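# Loop the rubber band around both bench dogs

## Task

Stretch the rubber band so it wraps exactly once around each of the two bench dogs, sitting against their sides above the board rather than resting on their tops, and leave the board lying flat and motionless on the table.

## Robot and tools

Robot: two six-joint arms, left_arm and right_arm, each with a parallel two-finger gripper and a wrist camera. Joint order from base outward: waist, shoulder, elbow, wrist pitch, wrist yaw, wrist roll, then the gripper. The arms face each other across the table. left_arm's base sits at (-0.048, +0.444, +0.123) m, quat_wxyz (+0.706, 0, 0, -0.708); right_arm's at (+0.057, -0.463, +0.133) m, quat_wxyz (+0.709, 0, 0, +0.706). Arm names do not match the left or right of any picture.

Frames: the scene frame has its origin at the table centre, +z up, table surface at z = +0.020 m, left_arm on the +y side. cam_low and the table use the scene frame. Each arm reports its gripper pose, velocities, Hand target and wrist-camera pose in its own base frame. Motion offsets are along the current Hand target's own axes. On the gripper, +x runs out along the fingers and the fingers close along y; end_effector_position is the midpoint between the fingers, 3 to 4 cm back from the tips. Only the outer 1.5 cm of each finger's inner face is flat.

The 14-number row (used by execute_actions and move): seven numbers for left_arm then seven for right_arm, all in [-1, 1], always all 14 even if one arm stays put. Per arm: dx, dy, dz, rx, ry, rz, opening. The first six are an offset, not a pose: a displacement from that arm's Hand target as it stood when the action or move began, along the Hand target's axes; 1.0 equals 0.6 m of travel or 180 degrees of turn, and rx, ry, rz form a single rotation vector. Six zeros re-command the Hand target (hold). The opening is absolute: +1 fully open (0.080 m), -1 fully closed, empty fingers touching near -0.78. A 0 opening is a real command, so resend the present opening to leave a gripper unchanged. Closing from fully open takes at least about 0.6 s.

execute_actions(actions, cameras): actions is a list of actions; each is a table of up to 15 rows, one per 1/30 s step, and a shorter table repeats its last row. Every row is measured from the action's starting Hand target, not from the row before; each new action or call restarts from the current Hand target, so resending an offset moves again. cameras: list of names, ["all"], [] or null; an empty actions list returns the state and all pictures by default.

move(target, speed, blend, opening_speed, grip_force, blocking, cameras): target is one 14-number row or a list of up to 15 rows; every row is an offset from the same starting Hand targets. Paths are straight lines, all finish together, take 0.5 s minimum and are cut off at 10 s total. speed: m/s, 0.002 to 4.3, default 0.25 (turns up to twice that in rad/s), one value or one per target. blend: corner-rounding radius in m per intermediate target; 0 means stop at it. opening_speed: rate of the commanded opening per second on the -1..+1 scale, at least 0.2. grip_force: per-pad force cap in N, 8 to 34, one value or one per arm; it persists. blocking=false returns after about 0.5 s while motion continues. Moves do not avoid obstacles or the other arm; grippers lag, drift and overshoot more when fast or with a stretched arm. Do not route a gripper close to its own base. The result adds a move: line: done, off_target, moving, held, blocked or fault per arm, and limits such as paced (pose clipped) or held (step withheld). blocked means that arm stopped far from its goal and now holds there.

wait(seconds 0 to 10): lets time run with commands held. stop(): brakes a running move. zoom_image(camera, region): camera is cam_low, cam_left_wrist or cam_right_wrist; region [x0, y0, x1, y1] in pixels of its latest image, at most 504 by 504. finished_scene(scene): ends the current scene, given its number; irreversible.

Results: end_effector_position (m), end_effector_quat_wxyz, linear and angular velocity (omitted when Joint velocities read within noise), Hand target (the next offsets start here), Tool commands, grip_measured (same scale as opening, error about 2 mm), grip_effort_n (motor effort, negative closing, not pad force), Joint positions (last value is the opening in m), Joint torques, External joint torques (outside resistance estimate), Wrist depth (7x7 grid of distances in mm per wrist camera, '-' for none), motor temperatures. Images: cam_low, cam_left_wrist, cam_right_wrist, each 672x504; calibration is supplied and may be slightly off.

Control facts: commanded orientation is clipped to within 32 degrees of the measured one each step. Friction and gravity can leave the gripper short, low or tilted; check position and tilt after each move and correct, sending the remaining gap as an offset. A tiny move may not happen or may go sideways. To grip, command about 0.08 below grip_measured at first contact.

Faults and hazards: contact torque at a joint's load limit (waist 17, shoulder 21.1, elbow 20.4, wrist pitch 3.37, wrist yaw 3.48, wrist roll 3.48 N m) freezes that arm for 10 s. MOTOR HOT appears from 50 °C; at 95 °C the arm is held 30 to 60 s or goes limp. Jumping to a distant target in one step can trigger OVER-SPEED. An arm pressing on something keeps pushing until commanded back past its gripper. Avoid any contact between the arms, including one gripper closing on the other's fingers; avoid fast impacts, strong pushes, strain on camera cables, dropping or releasing moving parts, and anything leaving the table. Keep the board flat and undisturbed. Loose objects may occasionally be nudged by outside pushes.

Each tool is called by a JSON object that holds its "method" and its "body".

## Session

{"method": "execute_actions", "body": {"actions": []}}

Scene clock: 0.00 s.
left_arm: end_effector_position=(+0.2347, +0.2987, +0.2271) grip_measured=+0.076 grip_effort_n=n/a end_effector_quat_wxyz=(+0.957, +0.175, +0.213, -0.088) | right_arm: end_effector_position=(+0.2241, -0.0947, +0.1580) grip_measured=-0.754 grip_effort_n=n/a end_effector_quat_wxyz=(+0.748, +0.242, +0.185, -0.589)
Joint positions: left_arm=[1.261 1.685 1.405 -0.893 1.075 1.463 0.038] | right_arm=[0.13 1.205 0.799 -0.933 0.956 1.464 0.001]
Joint velocities: within noise
Joint torques (N m): no reading
External joint torques (N m): no reading
Motor temperatures (°C): left_arm=[24 27 25 26 30 25] | right_arm=[22 26 25 24 26 31]
Heat: left arm: hottest wrist yaw 30 °C (+0.0 °C/min); right arm: hottest wrist roll 31 °C (+0.0 °C/min).
Wrist depth (mm): cam_left_wrist=[1652 1440 1567 687 683 737 683 / 1533 - 1639 756 692 638 - / - - 1853 - 494 466 426 / 2243 1902 1678 552 442 401 368 / 1776 1665 1555 452 - 356 329 / - - - - - 74 - / - - - 361 - 71 -] | cam_right_wrist=[2167 2447 2447 2299 2299 2346 2188 / 2107 1996 1614 1792 1962 1881 1835 / 1806 1724 1673 1614 1614 1637 1614 / 438 431 423 1487 1396 1440 1354 / 401 397 399 394 381 371 352 / 367 364 - 74 75 342 - / - - - - - - -]
Hand target: left_arm +0.2352, +0.2989, +0.2279; +0.958, +0.175, +0.210, -0.087 | right_arm +0.2249, -0.0951, +0.1592; +0.749, +0.244, +0.179, -0.590
Tool commands: left_gripper/opening=+0.076109 right_gripper/opening=-0.777778

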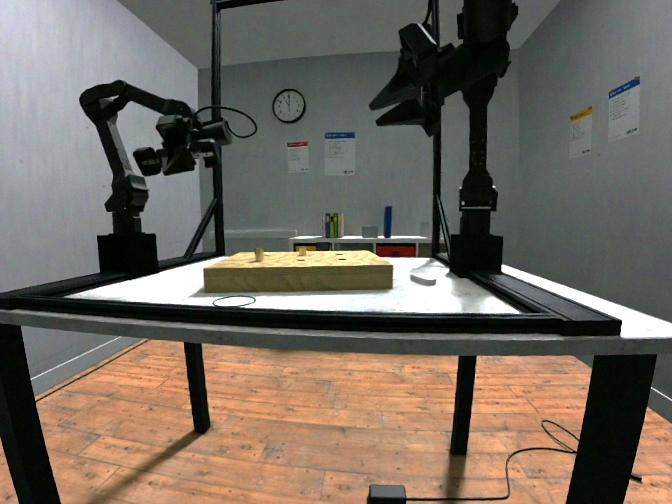

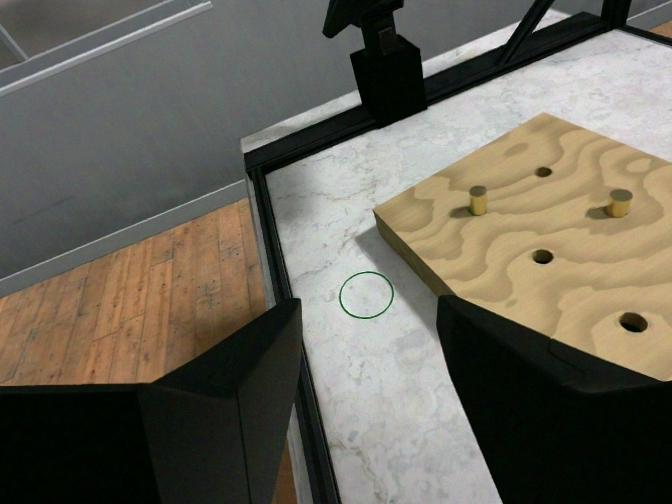

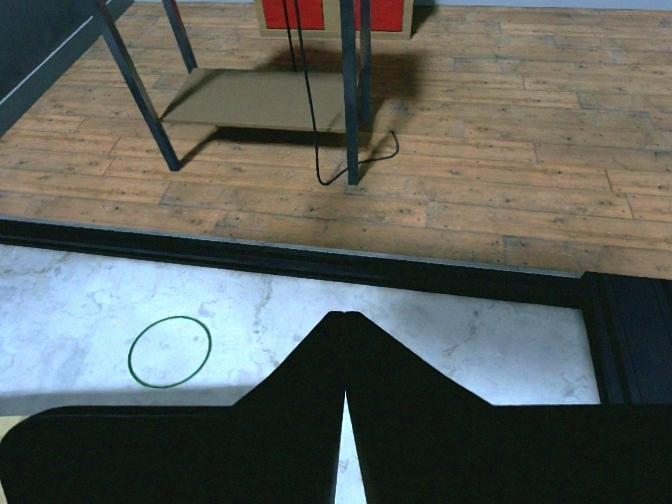

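{"method": "move", "body": {"target": [0.436,-0.005,-0.184,0.0018,0.1355,-0.1485,0.0,0.301,0.0755,-0.03,-0.471,0.123,0.432,0.0], "cameras": ["all"]}}

Scene clock: 41.70 s.
left_arm: end_effector_position=(+0.4269, +0.3113, +0.0269) grip_measured=+0.004 grip_effort_n=-15.6 end_effector_quat_wxyz=(+0.847, +0.141, +0.440, -0.265) | right_arm: end_effector_position=(+0.3103, -0.2170, +0.0517) grip_measured=-0.003 grip_effort_n=16.5 end_effector_quat_wxyz=(+0.845, -0.136, +0.444, +0.265)
Joint positions: left_arm=[0.791 2.602 2.275 -1.12 0.599 1.365 0.035] | right_arm=[-0.837 1.972 1.309 -0.826 -0.6 -1.415 0.035]
Joint torques (N m): left_arm=[-0.25 -11 7.88 0.1 0.37 -0.08] | right_arm=[-0.16 -8.63 6.56 -0.06 -0.47 -0.13]
External joint torques (N m): left_arm=[-0.47 1.58 1.95 -0.39 -0.04 -0.08] | right_arm=[-0.11 -0.34 1.25 -0.48 -0.07 -0.13]
Motor temperatures (°C): left_arm=[24 35 29 26 31 25] | right_arm=[22 28 29 25 27 31]
Heat: left arm: hottest shoulder 35 °C (+11.5 °C/min); right arm: hottest wrist roll 31 °C (+0.0 °C/min).
Wrist depth (mm): cam_left_wrist=[216 223 223 175 169 170 171 / 213 212 214 212 164 161 163 / 201 201 206 205 201 156 154 / 179 191 192 195 199 189 149 / 163 183 185 186 183 189 176 / - - 64 176 174 75 - / - - - 169 170 72 -] | cam_right_wrist=[228 223 226 228 286 287 165 / 216 215 214 258 271 270 270 / 207 204 205 255 257 256 245 / 248 245 216 244 244 245 231 / 237 238 239 235 100 234 998 / - - 92 224 84 68 981 / - - 213 215 - - -]
Hand target: left_arm +0.4278, +0.3125, +0.0196; +0.846, +0.139, +0.440, -0.267 | right_arm +0.3126, -0.2199, +0.0510; +0.846, -0.139, +0.440, +0.267
Off the commanded pose: left_arm 0.007 m, 0 deg | right_arm 0.004 m, 1 deg.
move: done
camera_calibration:
cam_left_wrist: T_world_to_cam=[[-0.595277, -0.803519, -0.00168938, 0.51299], [-0.773197, 0.573383, -0.270921, 0.188655], [0.218659, -0.159967, -0.9626, 0.0609607], [0, 0, 0, 1]] pos_world=[0.437909, 0.313777, 0.110658]
cam_right_wrist: T_world_to_cam=[[0.555581, -0.830645, 0.0368615, -0.350769], [-0.804121, -0.548059, -0.230263, 0.17015], [0.211469, 0.0982887, -0.97243, 0.0912054], [0, 0, 0, 1]] pos_world=[0.312415, -0.207076, 0.1408]

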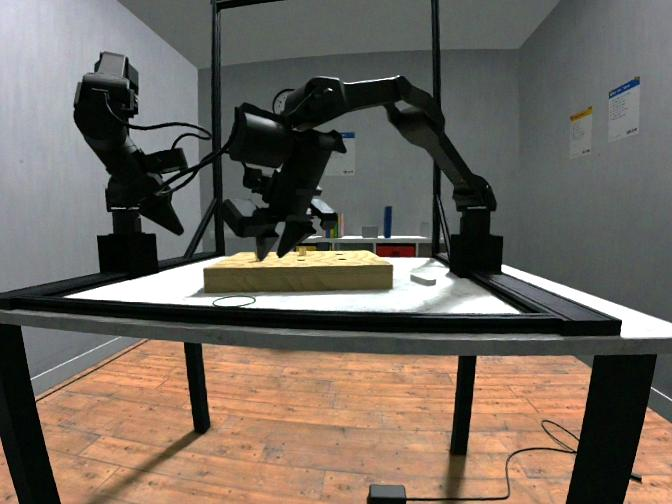

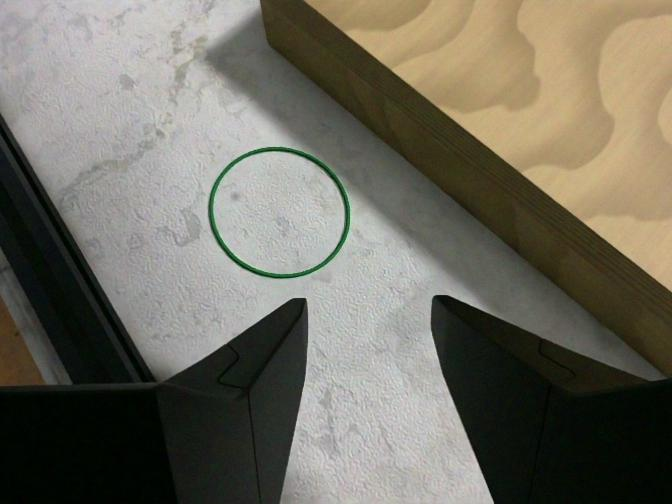

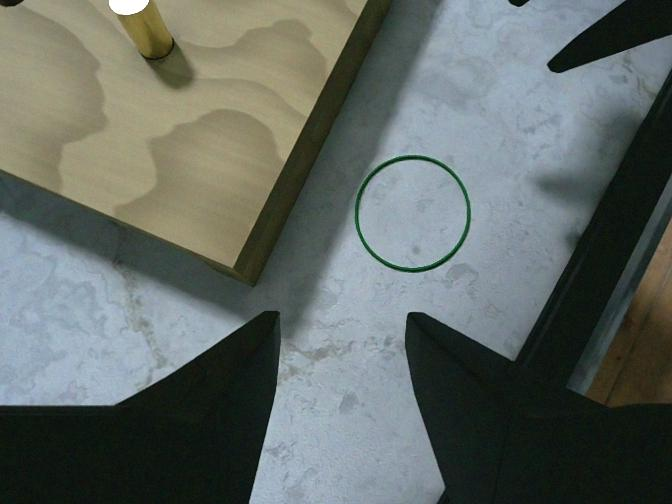

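{"method": "move", "body": {"target": [0.123,0,0.045,0,0,0,-0.4,0,0,0,0,0,0,-0.4], "cameras": ["cam_left_wrist","cam_right_wrist"]}}

Scene clock: 56.30 s.
left_arm: end_effector_position=(+0.4787, +0.2741, -0.0199) grip_measured=-0.396 grip_effort_n=-15.6 end_effector_quat_wxyz=(+0.845, +0.139, +0.442, -0.267) | right_arm: end_effector_position=(+0.3103, -0.2170, +0.0517) grip_measured=-0.397 grip_effort_n=-16.0 end_effector_quat_wxyz=(+0.845, -0.136, +0.444, +0.265)
Joint positions: left_arm=[0.67 2.709 2.293 -0.96 0.58 1.223 0.017] | right_arm=[-0.837 1.972 1.309 -0.826 -0.6 -1.415 0.017]
Joint torques (N m): left_arm=[0.1 -12 7.78 0.67 0.32 -0.16] | right_arm=[-0.21 -8.64 6.71 -0.09 -0.47 -0.12]
External joint torques (N m): left_arm=[0.12 0.96 1.83 0.07 -0.07 -0.16] | right_arm=[-0.2 -0.33 1.37 -0.52 -0.07 -0.12]
Motor temperatures (°C): left_arm=[24 42 30 26 30 25] | right_arm=[22 30 30 25 27 31]
Heat: left arm: hottest shoulder 42 °C (+16.0 °C/min); right arm: hottest wrist roll 31 °C (+0.0 °C/min).
Wrist depth (mm): cam_left_wrist=[165 165 126 109 110 111 112 / 154 157 156 115 104 105 106 / 148 149 150 149 106 100 100 / 142 143 143 144 143 100 96 / 135 135 138 137 86 124 93 / - - - 130 79 - - / - - - 125 126 - -] | cam_right_wrist=[228 223 226 229 192 110 278 / 216 215 214 246 207 156 136 / 207 204 206 255 258 141 126 / 248 245 216 245 246 245 244 / 235 236 237 237 226 233 1016 / - 230 - 221 82 212 994 / - - - 215 - - -]
Hand target: left_arm +0.4806, +0.2755, -0.0253; +0.846, +0.139, +0.440, -0.267 | right_arm +0.3126, -0.2199, +0.0510; +0.846, -0.139, +0.440, +0.267
Off the commanded pose: left_arm 0.006 m, 0 deg | right_arm 0.004 m, 1 deg.
move: done
camera_calibration:
cam_left_wrist: T_world_to_cam=[[-0.597178, -0.802085, 0.00622871, 0.514601], [-0.773685, 0.57395, -0.268315, 0.237352], [0.211636, -0.165051, -0.963311, 0.00339733], [0, 0, 0, 1]] pos_world=[0.490225, 0.277086, 0.0637523]
cam_right_wrist: T_world_to_cam=[[0.555581, -0.830645, 0.0368615, -0.350769], [-0.804121, -0.548059, -0.230263, 0.17015], [0.211469, 0.0982887, -0.97243, 0.0912054], [0, 0, 0, 1]] pos_world=[0.312415, -0.207076, 0.1408]
Images, in order (width x height): cam_left_wrist 672x504, cam_right_wrist 672x504.

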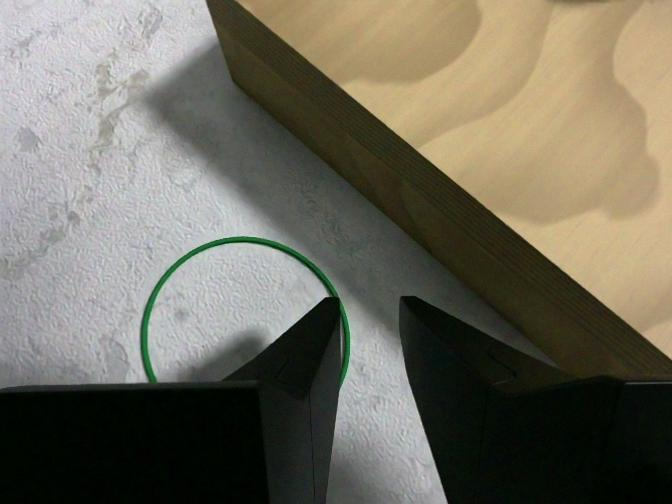

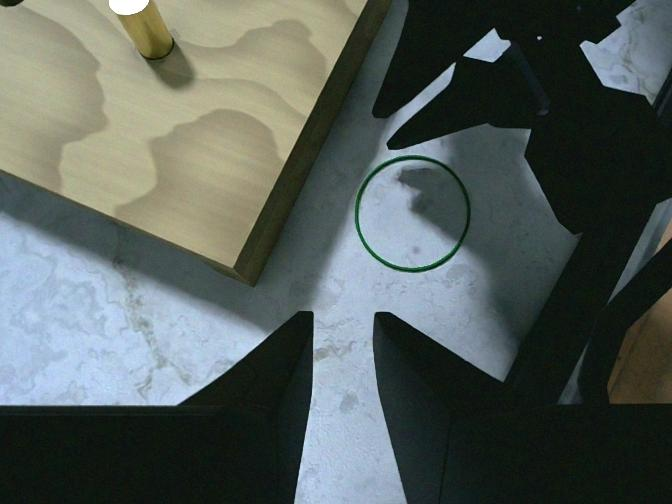

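{"method": "move", "body": {"target": [0.021,0.006,-0.0223,0,0,0,-0.4,0,0,0,0,0,0,-0.4], "cameras": ["cam_left_wrist","cam_right_wrist"], "speed": 0.1}}

{"method": "zoom_image", "body": {"camera": "cam_right_wrist", "region": [320, 80, 520, 290]}}

Scene clock: 62.57 s.
left_arm: end_effector_position=(+0.4783, +0.2786, -0.0368) grip_measured=-0.396 grip_effort_n=-15.1 end_effector_quat_wxyz=(+0.845, +0.136, +0.443, -0.265) | right_arm: end_effector_position=(+0.3103, -0.2170, +0.0517) grip_measured=-0.397 grip_effort_n=-16.0 end_effector_quat_wxyz=(+0.845, -0.136, +0.444, +0.265)
Joint positions: left_arm=[0.677 2.748 2.303 -0.936 0.58 1.223 0.017] | right_arm=[-0.837 1.972 1.309 -0.826 -0.6 -1.415 0.017]
Joint torques (N m): left_arm=[0.17 -11.63 7.87 0.78 0.42 0.18] | right_arm=[-0.25 -8.62 6.59 -0.06 -0.48 -0.16]
External joint torques (N m): left_arm=[0.25 1.63 1.84 0.17 0.02 0.18] | right_arm=[-0.24 -0.36 1.3 -0.48 -0.08 -0.16]
Heat: left arm: hottest shoulder 43 °C (+15.1 °C/min); right arm: hottest shoulder 31 °C (+5.0 °C/min).
Wrist depth (mm): cam_left_wrist=[144 145 136 97 89 90 91 / 137 138 139 125 91 86 87 / 131 131 132 133 114 86 81 / 124 124 126 127 128 106 81 / - 119 121 119 83 123 99 / - - - 116 80 - - / - - - 109 - - -] | cam_right_wrist=[228 222 226 229 126 110 121 / 216 216 214 260 217 169 261 / 207 204 205 256 255 153 143 / 248 245 216 245 245 242 147 / 236 237 238 236 234 234 1007 / - 230 - 221 82 - 994 / - - - 215 - - -]
Hand target: left_arm +0.4796, +0.2807, -0.0434; +0.846, +0.139, +0.440, -0.267 | right_arm +0.3126, -0.2199, +0.0510; +0.846, -0.139, +0.440, +0.267
Off the commanded pose: left_arm 0.007 m, 1 deg | right_arm 0.004 m, 1 deg.
move: done
camera_calibration:
cam_left_wrist: T_world_to_cam=[[-0.591614, -0.806153, 0.0104596, 0.516734], [-0.778544, 0.567886, -0.267161, 0.233994], [0.209433, -0.1662, -0.963595, -0.0107512], [0, 0, 0, 1]] pos_world=[0.490133, 0.281898, 0.0467494]
cam_right_wrist: T_world_to_cam=[[0.555581, -0.830645, 0.0368615, -0.350769], [-0.804121, -0.548059, -0.230263, 0.17015], [0.211469, 0.0982887, -0.97243, 0.0912054], [0, 0, 0, 1]] pos_world=[0.312415, -0.207076, 0.1408]
Images, in order (width x height): cam_left_wrist 672x504, cam_right_wrist 672x504.

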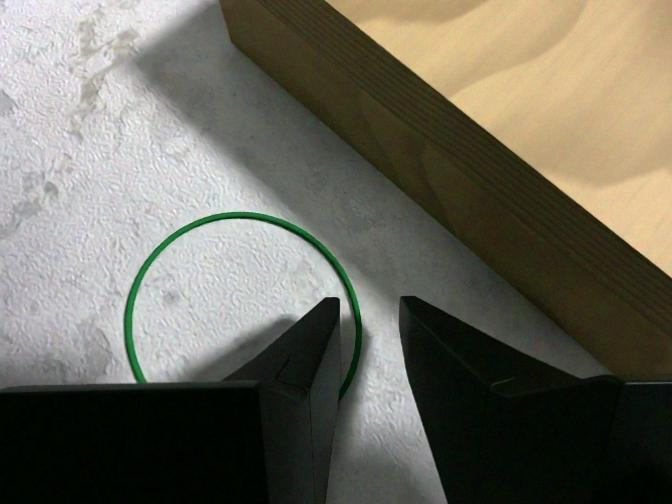

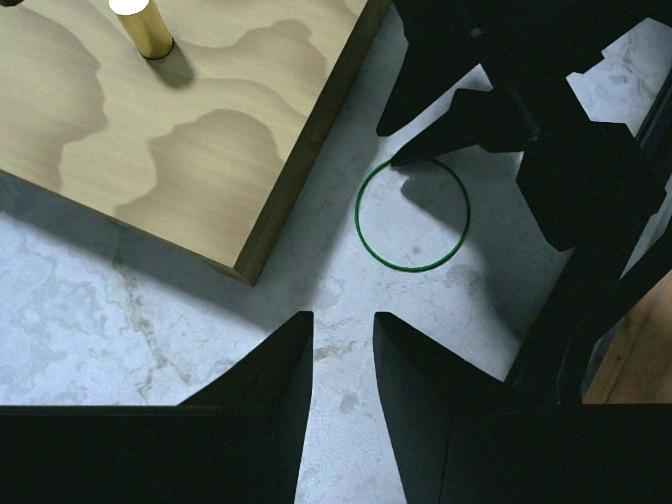

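Scaled by 2.400 from the camera's 672x504 image, which has a finer 960x720 frame.

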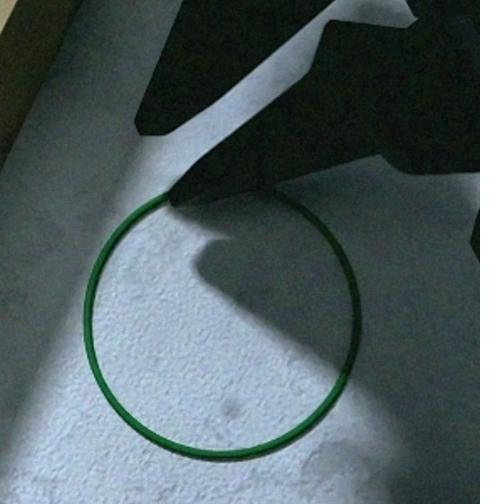

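{"method": "move", "body": {"target": [0.0109,-0.0033,-0.0077,0,0,0,-0.4,0,0,0,0,0,0,-0.4], "cameras": ["cam_left_wrist","cam_right_wrist"], "speed": 0.05}}

{"method": "zoom_image", "body": {"camera": "cam_right_wrist", "region": [320, 80, 520, 290]}}

Scene clock: 67.87 s.
left_arm: end_effector_position=(+0.4818, +0.2815, -0.0374) grip_measured=-0.396 grip_effort_n=-15.6 end_effector_quat_wxyz=(+0.849, +0.145, +0.437, -0.260) | right_arm: end_effector_position=(+0.3103, -0.2170, +0.0517) grip_measured=-0.397 grip_effort_n=-16.0 end_effector_quat_wxyz=(+0.845, -0.136, +0.444, +0.265)
Joint positions: left_arm=[0.677 2.748 2.297 -0.904 0.58 1.223 0.017] | right_arm=[-0.837 1.972 1.309 -0.826 -0.6 -1.415 0.017]
Joint torques (N m): left_arm=[0.04 -11.81 4.97 0.88 0.41 0.16] | right_arm=[-0.28 -8.59 6.73 -0.08 -0.46 -0.16]
External joint torques (N m): left_arm=[-0.07 1.39 -1.06 0.22 0.03 0.16] | right_arm=[-0.29 -0.22 1.38 -0.5 -0.06 -0.16]
Heat: left arm: hottest shoulder 44 °C (+15.0 °C/min); right arm: hottest shoulder 32 °C (+6.0 °C/min).
Wrist depth (mm): cam_left_wrist=[147 147 144 101 89 89 89 / 139 139 140 130 95 84 85 / 132 132 134 133 114 89 80 / 125 126 126 126 127 110 84 / 120 120 121 120 121 121 102 / - - - 114 79 - - / - - - 109 - - -] | cam_right_wrist=[228 223 226 228 123 108 103 / 216 215 214 259 219 167 270 / 207 204 206 255 255 153 141 / 247 245 216 245 244 243 221 / 237 236 237 237 239 234 1002 / - 230 - 220 82 206 985 / - - - 215 - - -]
Hand target: left_arm +0.4784, +0.2791, -0.0514; +0.846, +0.139, +0.440, -0.267 | right_arm +0.3126, -0.2199, +0.0510; +0.846, -0.139, +0.440, +0.267
Off the commanded pose: left_arm 0.015 m, 1 deg | right_arm 0.004 m, 1 deg.
move: off_target (left_arm)
camera_calibration:
cam_left_wrist: T_world_to_cam=[[-0.591576, -0.806121, -0.0143694, 0.52014], [-0.773123, 0.572236, -0.273546, 0.230928], [0.228734, -0.150714, -0.961752, -0.0251391], [0, 0, 0, 1]] pos_world=[0.491988, 0.283362, 0.0464657]
cam_right_wrist: T_world_to_cam=[[0.555581, -0.830645, 0.0368615, -0.350769], [-0.804121, -0.548059, -0.230263, 0.17015], [0.211469, 0.0982887, -0.97243, 0.0912054], [0, 0, 0, 1]] pos_world=[0.312415, -0.207076, 0.1408]
Images, in order (width x height): cam_left_wrist 672x504, cam_right_wrist 672x504.

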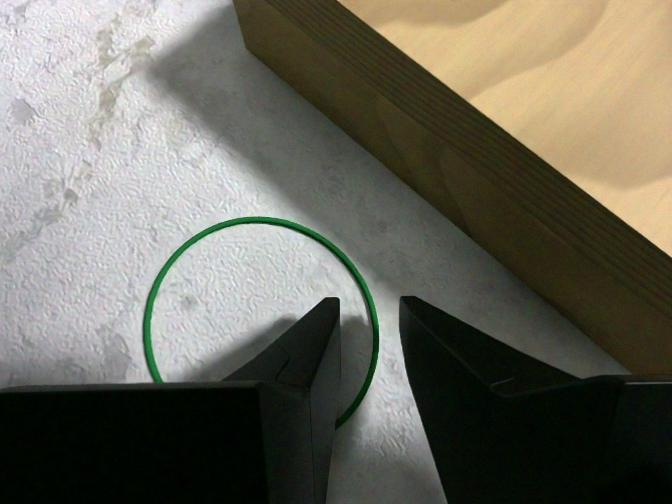

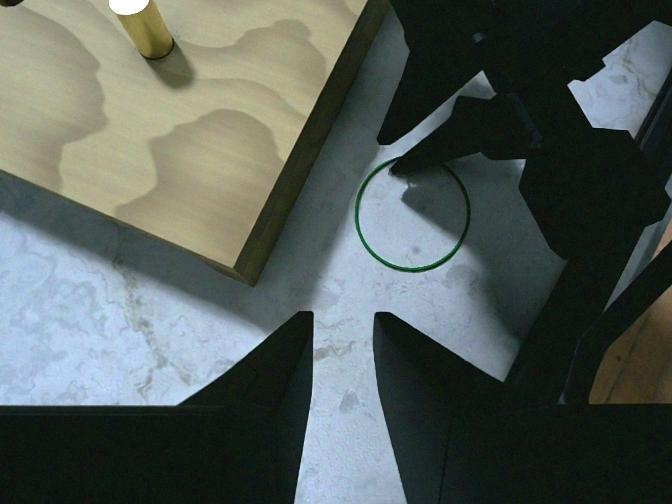

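Scaled by 2.400 from the camera's 672x504 image, which has a finer 960x720 frame.

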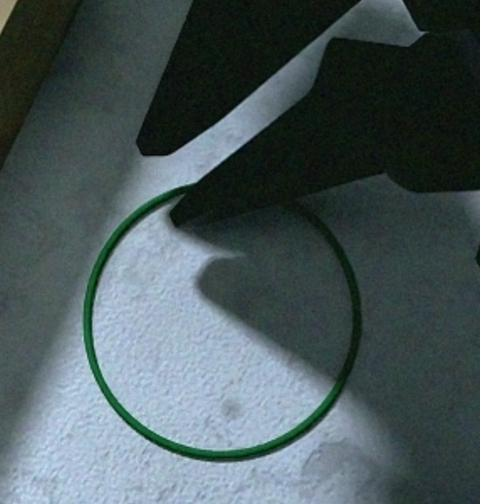

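{"method": "move", "body": {"target": [[-0.0087,0.0,0.0062,0,0,0,-0.4,0,0,0,0,0,0,-0.4],[-0.0087,0.0,0.0062,0,0,0,-1,0,0,0,0,0,0,-0.4]], "cameras": ["cam_left_wrist","cam_right_wrist"], "speed": 0.05}}

{"method": "zoom_image", "body": {"camera": "cam_right_wrist", "region": [320, 80, 520, 290]}}

Scene clock: 74.40 s.
left_arm: end_effector_position=(+0.4806, +0.2805, -0.0380) grip_measured=-0.763 grip_effort_n=-67.7 end_effector_quat_wxyz=(+0.848, +0.142, +0.439, -0.262) | right_arm: end_effector_position=(+0.3103, -0.2170, +0.0517) grip_measured=-0.397 grip_effort_n=-16.0 end_effector_quat_wxyz=(+0.845, -0.136, +0.444, +0.265)
Joint positions: left_arm=[0.677 2.748 2.296 -0.911 0.58 1.223 0.001] | right_arm=[-0.837 1.972 1.309 -0.826 -0.6 -1.415 0.017]
Joint torques (N m): left_arm=[0.09 -12.78 5.77 0.21 0.42 0.15] | right_arm=[-0.24 -8.69 6.69 -0.08 -0.48 -0.12]
External joint torques (N m): left_arm=[0.08 0.29 -0.15 -0.4 0.03 0.14] | right_arm=[-0.24 -0.37 1.37 -0.5 -0.07 -0.12]
Heat: left arm: hottest shoulder 45 °C (+14.1 °C/min); right arm: hottest shoulder 33 °C (+6.1 °C/min).
Wrist depth (mm): cam_left_wrist=[145 146 132 100 88 89 89 / 137 137 139 128 94 84 85 / 132 131 132 132 118 88 80 / - 125 125 126 126 108 83 / - 119 120 94 121 121 101 / - - - - 63 - - / - - - - 65 - -] | cam_right_wrist=[228 223 226 228 124 109 103 / 215 215 213 259 206 169 266 / 207 204 206 255 256 152 142 / 248 244 216 250 245 243 145 / 235 236 237 - 235 234 998 / - 230 - 221 82 205 1002 / - - - 215 - - -]
Hand target: left_arm +0.4784, +0.2790, -0.0451; +0.846, +0.139, +0.440, -0.267 | right_arm +0.3126, -0.2199, +0.0510; +0.846, -0.139, +0.440, +0.267
Off the commanded pose: left_arm 0.008 m, 1 deg | right_arm 0.004 m, 1 deg.
move: done
camera_calibration:
cam_left_wrist: T_world_to_cam=[[-0.591651, -0.80617, -0.00622732, 0.51887], [-0.774901, 0.5708, -0.271507, 0.231678], [0.222436, -0.155812, -0.962416, -0.0210644], [0, 0, 0, 1]] pos_world=[0.491203, 0.282774, 0.0458606]
cam_right_wrist: T_world_to_cam=[[0.555581, -0.830645, 0.0368615, -0.350769], [-0.804121, -0.548059, -0.230263, 0.17015], [0.211469, 0.0982887, -0.97243, 0.0912054], [0, 0, 0, 1]] pos_world=[0.312415, -0.207076, 0.1408]
Images, in order (width x height): cam_left_wrist 672x504, cam_right_wrist 672x504.

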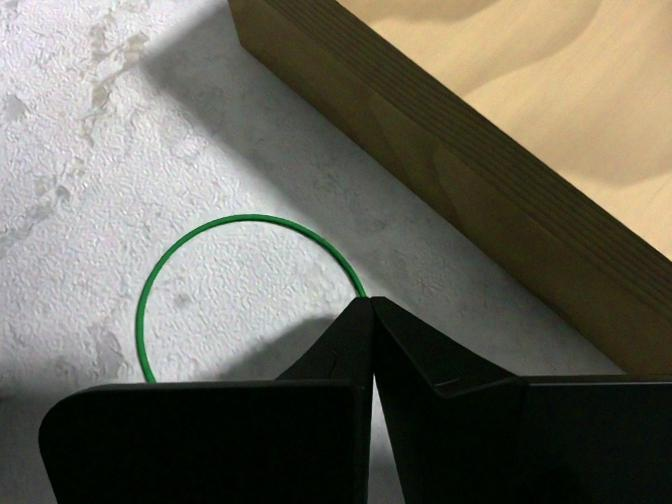

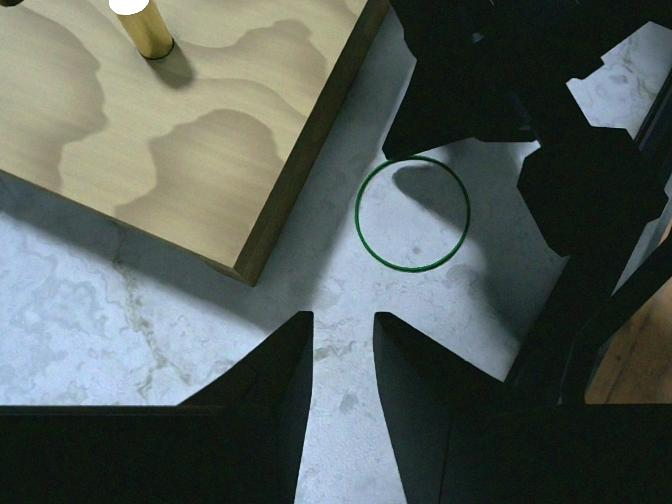

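Scaled by 2.400 from the camera's 672x504 image, which has a finer 960x720 frame.

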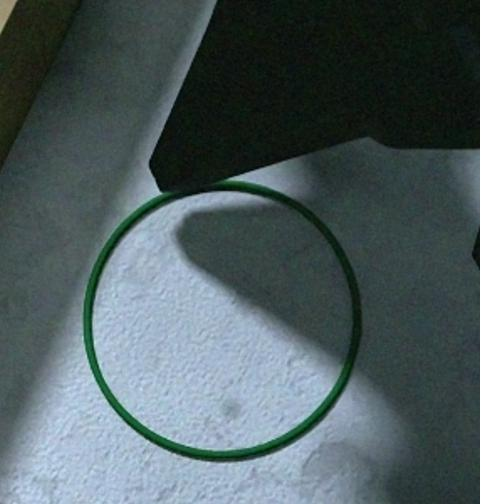

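{"method": "move", "body": {"target": [[-0.035,0,0.0245,0,0,0,-1,0,0,0,0,0,0,-0.4],[-0.035,0.12,0.0245,0,0,0,-1,0,0,0,0,0,0,-0.4],[-0.0145,0.12,0.0102,0,0,0,-0.4,0,0,0,0,0,0,-0.4]], "cameras": ["cam_left_wrist","cam_right_wrist"], "speed": 0.12}}

Scene clock: 89.40 s.
left_arm: end_effector_position=(+0.5175, +0.3366, -0.0261) grip_measured=-0.404 grip_effort_n=19.8 end_effector_quat_wxyz=(+0.892, +0.190, +0.381, -0.152) | right_arm: end_effector_position=(+0.3099, -0.2177, +0.0518) grip_measured=-0.397 grip_effort_n=-16.0 end_effector_quat_wxyz=(+0.845, -0.136, +0.444, +0.265)
Joint positions: left_arm=[0.706 2.789 2.344 -0.604 0.555 1.079 0.017] | right_arm=[-0.839 1.972 1.31 -0.826 -0.6 -1.415 0.017]
Joint torques (N m): left_arm=[0.04 -12.05 8.24 1.4 0.25 -0.09] | right_arm=[0.03 -8.59 6.66 -0.1 -0.48 -0.16]
External joint torques (N m): left_arm=[0.05 1.72 1.79 0.33 -0.08 -0.08] | right_arm=[0.01 -0.23 1.31 -0.52 -0.07 -0.16]
Motor temperatures (°C): left_arm=[24 49 30 27 30 25] | right_arm=[22 34 31 24 27 30]
Heat: left arm: hottest shoulder 49 °C (+16.2 °C/min); right arm: hottest shoulder 34 °C (+7.1 °C/min).
Wrist depth (mm): cam_left_wrist=[187 202 191 179 167 129 107 / 190 180 173 164 154 144 119 / 1190 161 162 151 143 136 130 / 1139 136 149 142 135 127 123 / 1019 126 141 130 99 121 116 / - - - 122 79 - - / - - - 115 - - -] | cam_right_wrist=[229 225 227 231 181 103 92 / 216 215 215 263 268 - 91 / 207 204 206 255 259 198 147 / 248 246 219 247 245 196 162 / 237 236 238 235 234 230 238 / - 230 - 220 82 208 989 / - - - 215 - - -]
Hand target: left_arm +0.5198, +0.3380, -0.0343; +0.846, +0.139, +0.440, -0.267 | right_arm +0.3126, -0.2200, +0.0510; +0.846, -0.139, +0.440, +0.267
Off the commanded pose: left_arm 0.009 m, 17 deg | right_arm 0.004 m, 1 deg.
joint sent to its limit (left arm) — joint 3 (elbow), upper limit, where the elbow is as straight as it goes. The joint targets are off in orientation, not in position.
move: off_target (left_arm); target 3's new opening was sent with left_arm's hand 0.009 m and 17 deg from that target
camera_calibration:
cam_left_wrist: T_world_to_cam=[[-0.441759, -0.869301, -0.22173, 0.52417], [-0.794445, 0.493878, -0.35347, 0.265345], [0.416779, 0.0200035, -0.908788, -0.167531], [0, 0, 0, 1]] pos_world=[0.512183, 0.327965, 0.0577655]
cam_right_wrist: T_world_to_cam=[[0.553934, -0.831729, 0.0372026, -0.350887], [-0.805133, -0.546525, -0.230372, 0.170117], [0.21194, 0.0976581, -0.972391, 0.0911727], [0, 0, 0, 1]] pos_world=[0.312012, -0.207773, 0.1409]
Images, in order (width x height): cam_left_wrist 672x504, cam_right_wrist 672x504.

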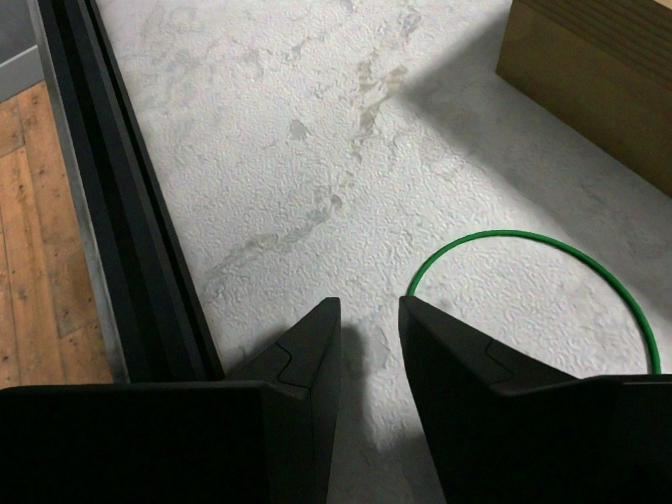

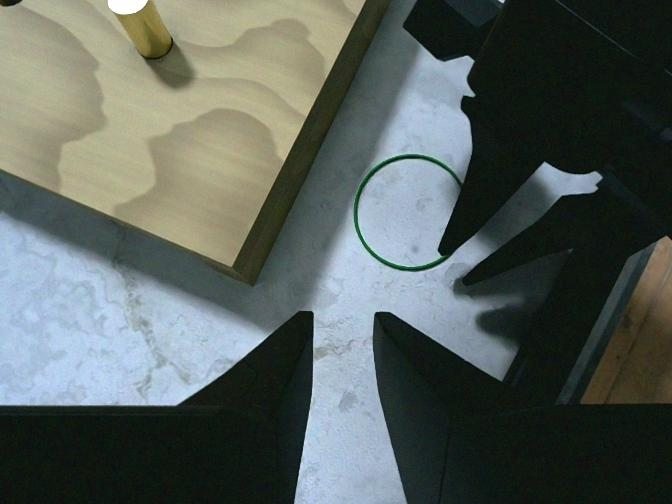

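{"method": "move", "body": {"target": [[-0.281,-0.1435,-0.053,0,0,0,-0.4,0,0,0,0,0,0,-0.4],[-0.281,-0.1435,-0.053,0,0,0,-0.4,0.2135,-0.143,-0.013,0,0,0,-0.4]], "cameras": ["cam_left_wrist","cam_right_wrist"], "speed": 0.2}}

Scene clock: 101.33 s.
left_arm: end_effector_position=(+0.3680, +0.3359, +0.0769) grip_measured=-0.404 grip_effort_n=19.3 end_effector_quat_wxyz=(+0.845, +0.125, +0.446, -0.268) | right_arm: end_effector_position=(+0.4153, -0.2510, -0.0548) grip_measured=-0.397 grip_effort_n=-16.0 end_effector_quat_wxyz=(+0.846, -0.140, +0.441, +0.265)
Joint positions: left_arm=[0.913 2.532 2.345 -1.371 0.609 1.501 0.017] | right_arm=[-0.716 2.484 1.705 -0.621 -0.587 -1.276 0.017]
Joint torques (N m): left_arm=[0 -14.39 7.38 -0.06 0.34 0.2] | right_arm=[-0.09 -11.58 6.18 0.06 -0.36 0.13]
External joint torques (N m): left_arm=[0 -2.26 1.61 -0.38 -0.08 0.19] | right_arm=[-0.16 -0.28 0.9 -0.53 0.04 0.12]
Heat: left arm: hottest shoulder 49 °C (+14.2 °C/min); right arm: hottest shoulder 35 °C (+7.1 °C/min).
Wrist depth (mm): cam_left_wrist=[- 118 277 237 235 239 244 / 117 119 271 269 225 225 230 / 162 185 259 - 258 215 217 / - 235 242 246 252 246 207 / 930 214 234 94 99 243 227 / 914 - - 88 72 - - / - - - 214 - - -] | cam_right_wrist=[129 146 150 149 148 148 148 / 139 142 140 141 141 141 139 / 135 135 134 134 134 133 132 / 128 128 128 128 128 127 108 / 122 123 123 123 122 122 102 / - 118 - 117 82 105 98 / - - - 112 - - -]
Hand target: left_arm +0.3698, +0.3380, +0.0855; +0.846, +0.139, +0.440, -0.267 | right_arm +0.4168, -0.2516, -0.0585; +0.846, -0.139, +0.440, +0.267
Off the commanded pose: left_arm 0.009 m, 2 deg | right_arm 0.004 m, 0 deg.
joint sent to its limit (left arm) — joint 3 (elbow), upper limit, where the elbow is as straight as it goes. The joint targets still meet the commanded pose.
move: off_target (left_arm)
camera_calibration:
cam_left_wrist: T_world_to_cam=[[-0.587447, -0.808621, 0.0322286, 0.493983], [-0.784202, 0.558969, -0.269407, 0.151243], [0.199833, -0.183536, -0.962487, 0.140797], [0, 0, 0, 1]] pos_world=[0.380658, 0.340746, 0.160341]
cam_right_wrist: T_world_to_cam=[[0.558421, -0.828303, 0.0456068, -0.433533], [-0.800034, -0.552269, -0.234405, 0.208408], [0.219345, 0.0944096, -0.971069, -0.0353542], [0, 0, 0, 1]] pos_world=[0.416582, -0.240661, 0.0342926]
Images, in order (width x height): cam_left_wrist 672x504, cam_right_wrist 672x504.

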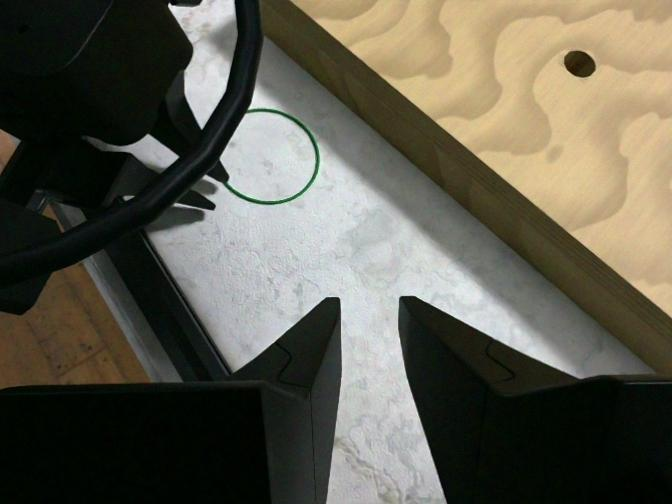

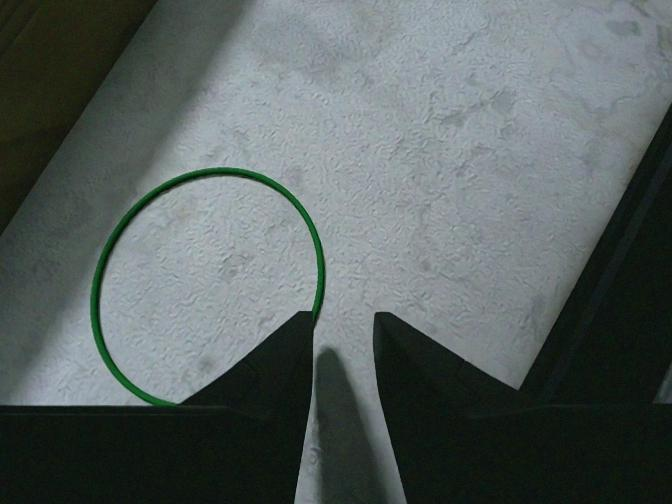

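{"method": "move", "body": {"target": [0,0,0,0,0,0,-0.4,0.0198,0.0067,0.0167,0,0,0,-0.4], "cameras": ["cam_left_wrist","cam_right_wrist"], "speed": 0.08}}

{"method": "zoom_image", "body": {"camera": "cam_left_wrist", "region": [150, 50, 400, 250]}}

Scene clock: 106.37 s.
left_arm: end_effector_position=(+0.3680, +0.3359, +0.0769) grip_measured=-0.404 grip_effort_n=19.3 end_effector_quat_wxyz=(+0.845, +0.125, +0.446, -0.268) | right_arm: end_effector_position=(+0.4274, -0.2402, -0.0555) grip_measured=-0.397 grip_effort_n=-16.0 end_effector_quat_wxyz=(+0.846, -0.142, +0.440, +0.265)
Joint positions: left_arm=[0.913 2.532 2.345 -1.371 0.609 1.501 0.017] | right_arm=[-0.681 2.486 1.705 -0.592 -0.581 -1.236 0.017]
Joint torques (N m): left_arm=[-0.01 -14.44 7.43 -0.08 0.35 0.2] | right_arm=[-0.03 -11.49 5.03 0.79 -0.33 0.16]
External joint torques (N m): left_arm=[-0.01 -2.44 1.74 -0.39 -0.06 0.2] | right_arm=[-0.01 -0.23 -0.2 0.19 0.05 0.16]
Heat: left arm: hottest shoulder 52 °C (+14.1 °C/min); right arm: hottest shoulder 38 °C (+9.1 °C/min). Fold the left arm in close to its base, or ease its load, before you think long.
Wrist depth (mm): cam_left_wrist=[- 109 129 236 234 240 244 / 120 112 202 268 225 226 229 / 161 166 252 255 252 215 217 / - - 242 248 251 243 206 / 918 214 232 232 86 245 226 / 914 - - 221 72 - - / - - - 213 - - -] | cam_right_wrist=[- 137 150 148 147 147 148 / 129 140 140 140 140 140 140 / 134 133 132 133 133 133 133 / 127 127 127 127 127 127 125 / 121 121 122 122 121 121 112 / - 118 - 116 82 117 106 / - - - 111 - - -]
Hand target: left_arm +0.3698, +0.3380, +0.0855; +0.846, +0.139, +0.440, -0.267 | right_arm +0.4267, -0.2397, -0.0625; +0.846, -0.139, +0.440, +0.267
Off the commanded pose: left_arm 0.009 m, 2 deg | right_arm 0.007 m, 0 deg.
MOTOR HOT: joint 2 (shoulder) of the left arm reports 52 °C; the controller stops that arm at 95 °C. To cool a motor, set the load down, stop pushing, or move to a pose that needs little force.
joint sent to its limit (left arm) — joint 3 (elbow), upper limit, where the elbow is as straight as it goes. The joint targets still meet the commanded pose.
move: off_target (left_arm)
camera_calibration:
cam_left_wrist: T_world_to_cam=[[-0.587447, -0.808621, 0.0322286, 0.493983], [-0.784202, 0.558969, -0.269407, 0.151243], [0.199833, -0.183536, -0.962487, 0.140797], [0, 0, 0, 1]] pos_world=[0.380658, 0.340746, 0.160341]
cam_right_wrist: T_world_to_cam=[[0.559357, -0.827425, 0.0498646, -0.431279], [-0.798498, -0.553998, -0.235559, 0.222873], [0.222532, 0.0919447, -0.97058, -0.0416403], [0, 0, 0, 1]] pos_world=[0.428469, -0.229551, 0.03359]
Images, in order (width x height): cam_left_wrist 672x504, cam_right_wrist 672x504.

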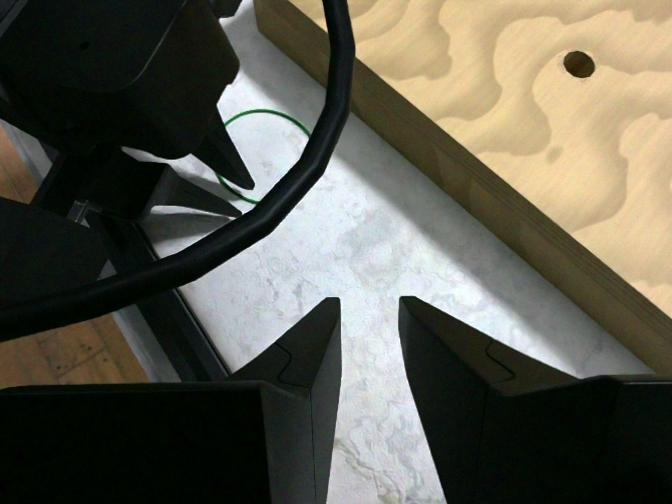

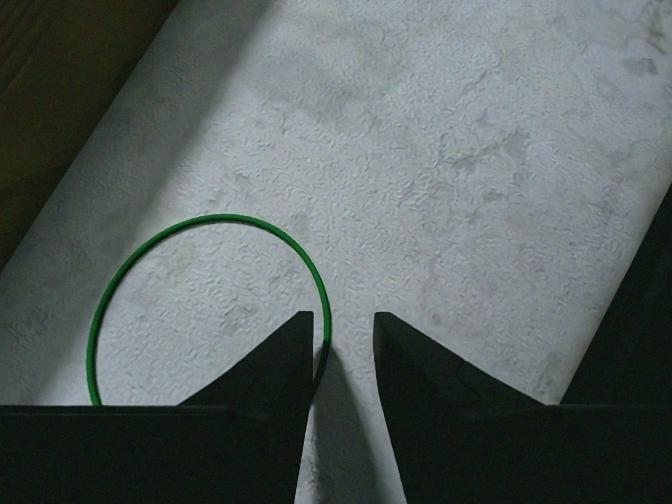

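Scaled by 2.016 from the camera's 672x504 image, which has a finer 960x720 frame.

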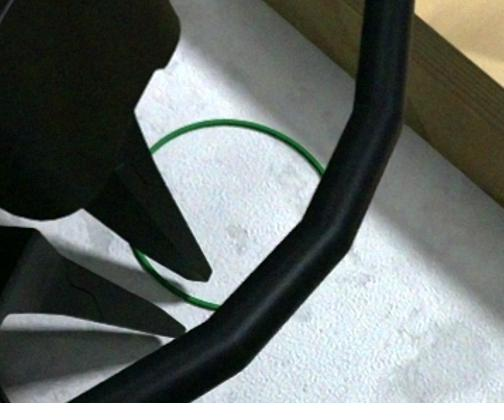

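{"method": "move", "body": {"target": [-0.121,-0.25,0.0,0,0,0,-0.4,-0.015,0.0065,0.0138,0,0.111,0,-0.4], "cameras": ["cam_left_wrist","cam_right_wrist"], "speed": 0.2}}

Scene clock: 118.07 s.
left_arm: end_effector_position=(+0.2514, +0.2411, +0.1445) grip_measured=-0.404 grip_effort_n=19.3 end_effector_quat_wxyz=(+0.846, +0.135, +0.443, -0.265) | right_arm: end_effector_position=(+0.4238, -0.2347, -0.0464) grip_measured=-0.397 grip_effort_n=-16.0 end_effector_quat_wxyz=(+0.756, -0.184, +0.581, +0.238)
Joint positions: left_arm=[1.013 1.854 1.529 -1.285 0.607 1.628 0.017] | right_arm=[-0.58 2.486 1.847 -0.832 -0.241 -1.179 0.017]
Joint torques (N m): left_arm=[0.1 -9.86 4.61 -0.14 0.37 0.18] | right_arm=[0 -11.75 6.69 -0.04 -0.12 0.14]
External joint torques (N m): left_arm=[0.15 -1.96 -1.1 -0.38 -0.06 0.18] | right_arm=[0.08 -0.29 1.26 -0.51 0.08 0.14]
Motor temperatures (°C): left_arm=[24 56 33 26 30 25] | right_arm=[22 38 32 25 27 30]
Heat: left arm: hottest shoulder 56 °C (+14.2 °C/min); right arm: hottest shoulder 38 °C (+7.1 °C/min). Fold the left arm in close to its base, or ease its load, before you think long.
Wrist depth (mm): cam_left_wrist=[216 326 320 324 326 327 331 / 208 349 304 305 308 312 317 / 295 333 334 290 291 295 - / 315 322 325 284 276 284 326 / 291 - - 94 99 314 314 / - - - - 72 - - / - - - 69 - - -] | cam_right_wrist=[- 118 118 117 118 117 117 / - 120 119 120 119 119 119 / 122 122 122 121 121 121 120 / 124 123 124 123 123 123 122 / 126 126 125 125 125 125 109 / 128 127 - 127 82 126 106 / - - - 130 - - -]
Hand target: left_arm +0.2497, +0.2389, +0.1451; +0.846, +0.139, +0.440, -0.267 | right_arm +0.4258, -0.2356, -0.0504; +0.757, -0.183, +0.581, +0.239
Off the commanded pose: left_arm 0.003 m, 1 deg | right_arm 0.005 m, 0 deg.
MOTOR HOT: still on. Joint 2 (shoulder) of the left arm reports 56 °C.
move: done
camera_calibration:
cam_left_wrist: T_world_to_cam=[[-0.591349, -0.806332, 0.0116514, 0.350096], [-0.778527, 0.567072, -0.268933, 0.127534], [0.210242, -0.168104, -0.963088, 0.205413], [0, 0, 0, 1]] pos_world=[0.263131, 0.244503, 0.22805]
cam_right_wrist: T_world_to_cam=[[0.572169, -0.81877, 0.0473082, -0.428675], [-0.817579, -0.564884, 0.111671, 0.246791], [-0.0647095, -0.102573, -0.992618, 0.0424909], [0, 0, 0, 1]] pos_world=[0.449796, -0.20722, 0.0348976]
Images, in order (width x height): cam_left_wrist 672x504, cam_right_wrist 672x504.

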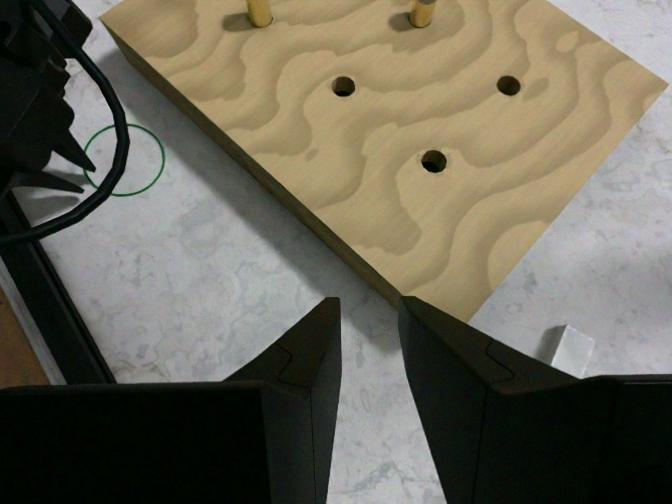

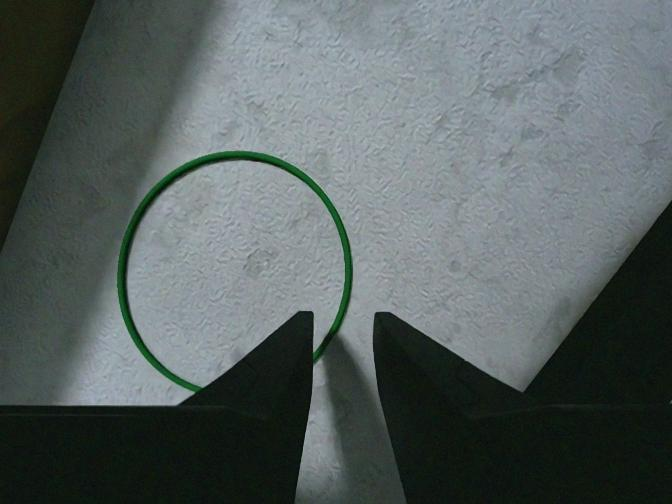

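{"method": "move", "body": {"target": [0,0,0,0,0,0,-0.4,0.0192,-0.004,0.007,0,0,0,-0.4], "cameras": ["cam_right_wrist"], "speed": 0.06}}

Scene clock: 123.50 s.
left_arm: end_effector_position=(+0.2514, +0.2411, +0.1445) grip_measured=-0.404 grip_effort_n=19.3 end_effector_quat_wxyz=(+0.846, +0.135, +0.443, -0.265) | right_arm: end_effector_position=(+0.4290, -0.2333, -0.0563) grip_measured=-0.397 grip_effort_n=-16.0 end_effector_quat_wxyz=(+0.755, -0.181, +0.583, +0.238)
Joint positions: left_arm=[1.013 1.854 1.529 -1.285 0.607 1.628 0.017] | right_arm=[-0.571 2.523 1.875 -0.827 -0.239 -1.167 0.017]
Joint torques (N m): left_arm=[0.08 -9.77 4.57 -0.13 0.38 0.19] | right_arm=[0.33 -11.98 6.68 0.57 -0.13 0.12]
External joint torques (N m): left_arm=[0.04 -1.87 -1.09 -0.33 -0.04 0.19] | right_arm=[0.33 -0.44 1.31 0.11 0.07 0.12]
Motor temperatures (°C): left_arm=[24 56 32 26 30 25] | right_arm=[22 39 32 24 27 30]
Heat: left arm: hottest shoulder 56 °C (+12.1 °C/min); right arm: hottest shoulder 39 °C (+7.1 °C/min). Fold the left arm in close to its base, or ease its load, before you think long.
Wrist depth (mm): cam_left_wrist=[250 321 318 324 323 330 330 / 208 325 304 307 308 310 311 / 282 331 334 289 290 293 - / 314 321 321 285 275 280 - / 289 308 - 94 99 308 318 / - - - 88 72 - - / - - - 70 - - -] | cam_right_wrist=[- 108 108 107 107 106 106 / - 110 110 110 109 108 108 / - 112 111 111 111 110 110 / - 114 114 113 112 112 112 / 116 116 115 115 114 114 113 / - 117 - 117 82 115 - / - - - 119 - - -]
Hand target: left_arm +0.2497, +0.2389, +0.1451; +0.846, +0.139, +0.440, -0.267 | right_arm +0.4329, -0.2336, -0.0603; +0.757, -0.183, +0.580, +0.239
Off the commanded pose: left_arm 0.003 m, 1 deg | right_arm 0.006 m, 0 deg.
MOTOR HOT: still on. Joint 2 (shoulder) of the left arm reports 56 °C.
move: done
camera_calibration:
cam_right_wrist: T_world_to_cam=[[0.56978, -0.820782, 0.0408328, -0.429814], [-0.81871, -0.562635, 0.114698, 0.254188], [-0.071168, -0.0987828, -0.992561, 0.0367765], [0, 0, 0, 1]] pos_world=[0.455623, -0.206135, 0.0248985]
Images, in order (width x height): cam_right_wrist 672x504.

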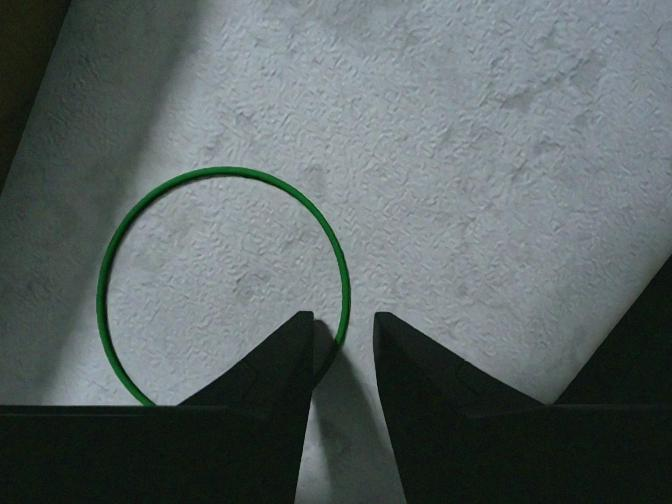

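{"method": "move", "body": {"target": [0,0,0,0,0,0,-0.4,0.0107,-0.002,0.0075,0,0,0,-0.4], "cameras": ["cam_right_wrist"], "speed": 0.06}}

Scene clock: 127.47 s.
left_arm: end_effector_position=(+0.2514, +0.2411, +0.1445) grip_measured=-0.404 grip_effort_n=19.3 end_effector_quat_wxyz=(+0.846, +0.135, +0.443, -0.265) | right_arm: end_effector_position=(+0.4356, -0.2317, -0.0576) grip_measured=-0.397 grip_effort_n=-14.7 end_effector_quat_wxyz=(+0.757, -0.182, +0.581, +0.236)
Joint positions: left_arm=[1.013 1.854 1.529 -1.285 0.607 1.628 0.017] | right_arm=[-0.561 2.538 1.898 -0.826 -0.239 -1.154 0.017]
Joint torques (N m): left_arm=[0.01 -9.84 4.57 -0.11 0.35 0.19] | right_arm=[0.45 -11.12 6.5 0.74 -0.12 0.15]
External joint torques (N m): left_arm=[-0.04 -1.97 -1.1 -0.33 -0.07 0.19] | right_arm=[0.44 0.75 0.95 0.23 0.09 0.15]
Motor temperatures (°C): left_arm=[24 56 31 26 30 25] | right_arm=[22 40 32 24 27 30]
Heat: left arm: hottest shoulder 56 °C (+12.1 °C/min); right arm: hottest shoulder 40 °C (+8.1 °C/min). Fold the left arm in close to its base, or ease its load, before you think long.
Wrist depth (mm): cam_left_wrist=[252 318 320 324 325 328 331 / 207 349 304 305 310 308 316 / 225 337 336 289 292 294 345 / 319 327 328 279 278 284 335 / 284 305 - 85 99 311 315 / - - - - 72 - - / - - - 276 - - -] | cam_right_wrist=[- 107 107 107 106 106 106 / - 109 109 - 108 108 108 / - 111 110 110 110 110 110 / 113 113 113 112 112 112 111 / 115 115 114 114 113 114 112 / - 116 - 116 82 115 107 / - - - 118 - - -]
Hand target: left_arm +0.2497, +0.2389, +0.1451; +0.846, +0.139, +0.440, -0.267 | right_arm +0.4386, -0.2310, -0.0654; +0.757, -0.183, +0.580, +0.239
Off the commanded pose: left_arm 0.003 m, 1 deg | right_arm 0.008 m, 0 deg.
MOTOR HOT: still on. Joint 2 (shoulder) of the left arm reports 56 °C.
move: done
camera_calibration:
cam_right_wrist: T_world_to_cam=[[0.567938, -0.821775, 0.0461739, -0.431301], [-0.820466, -0.560788, 0.111138, 0.261535], [-0.0654366, -0.101003, -0.992732, 0.03309], [0, 0, 0, 1]] pos_world=[0.461698, -0.204425, 0.0236979]
Images, in order (width x height): cam_right_wrist 672x504.

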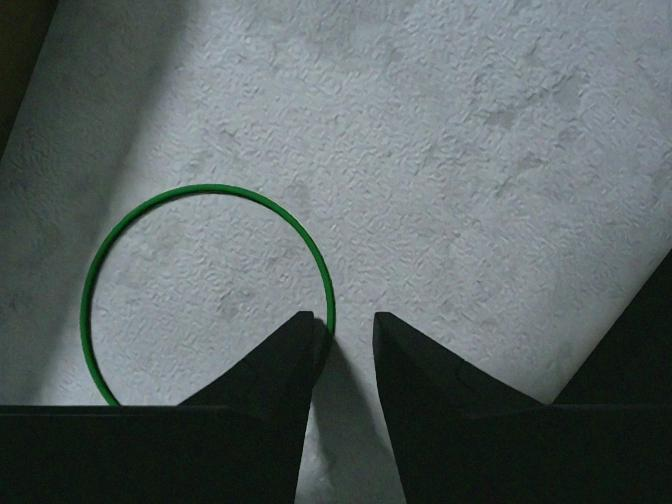

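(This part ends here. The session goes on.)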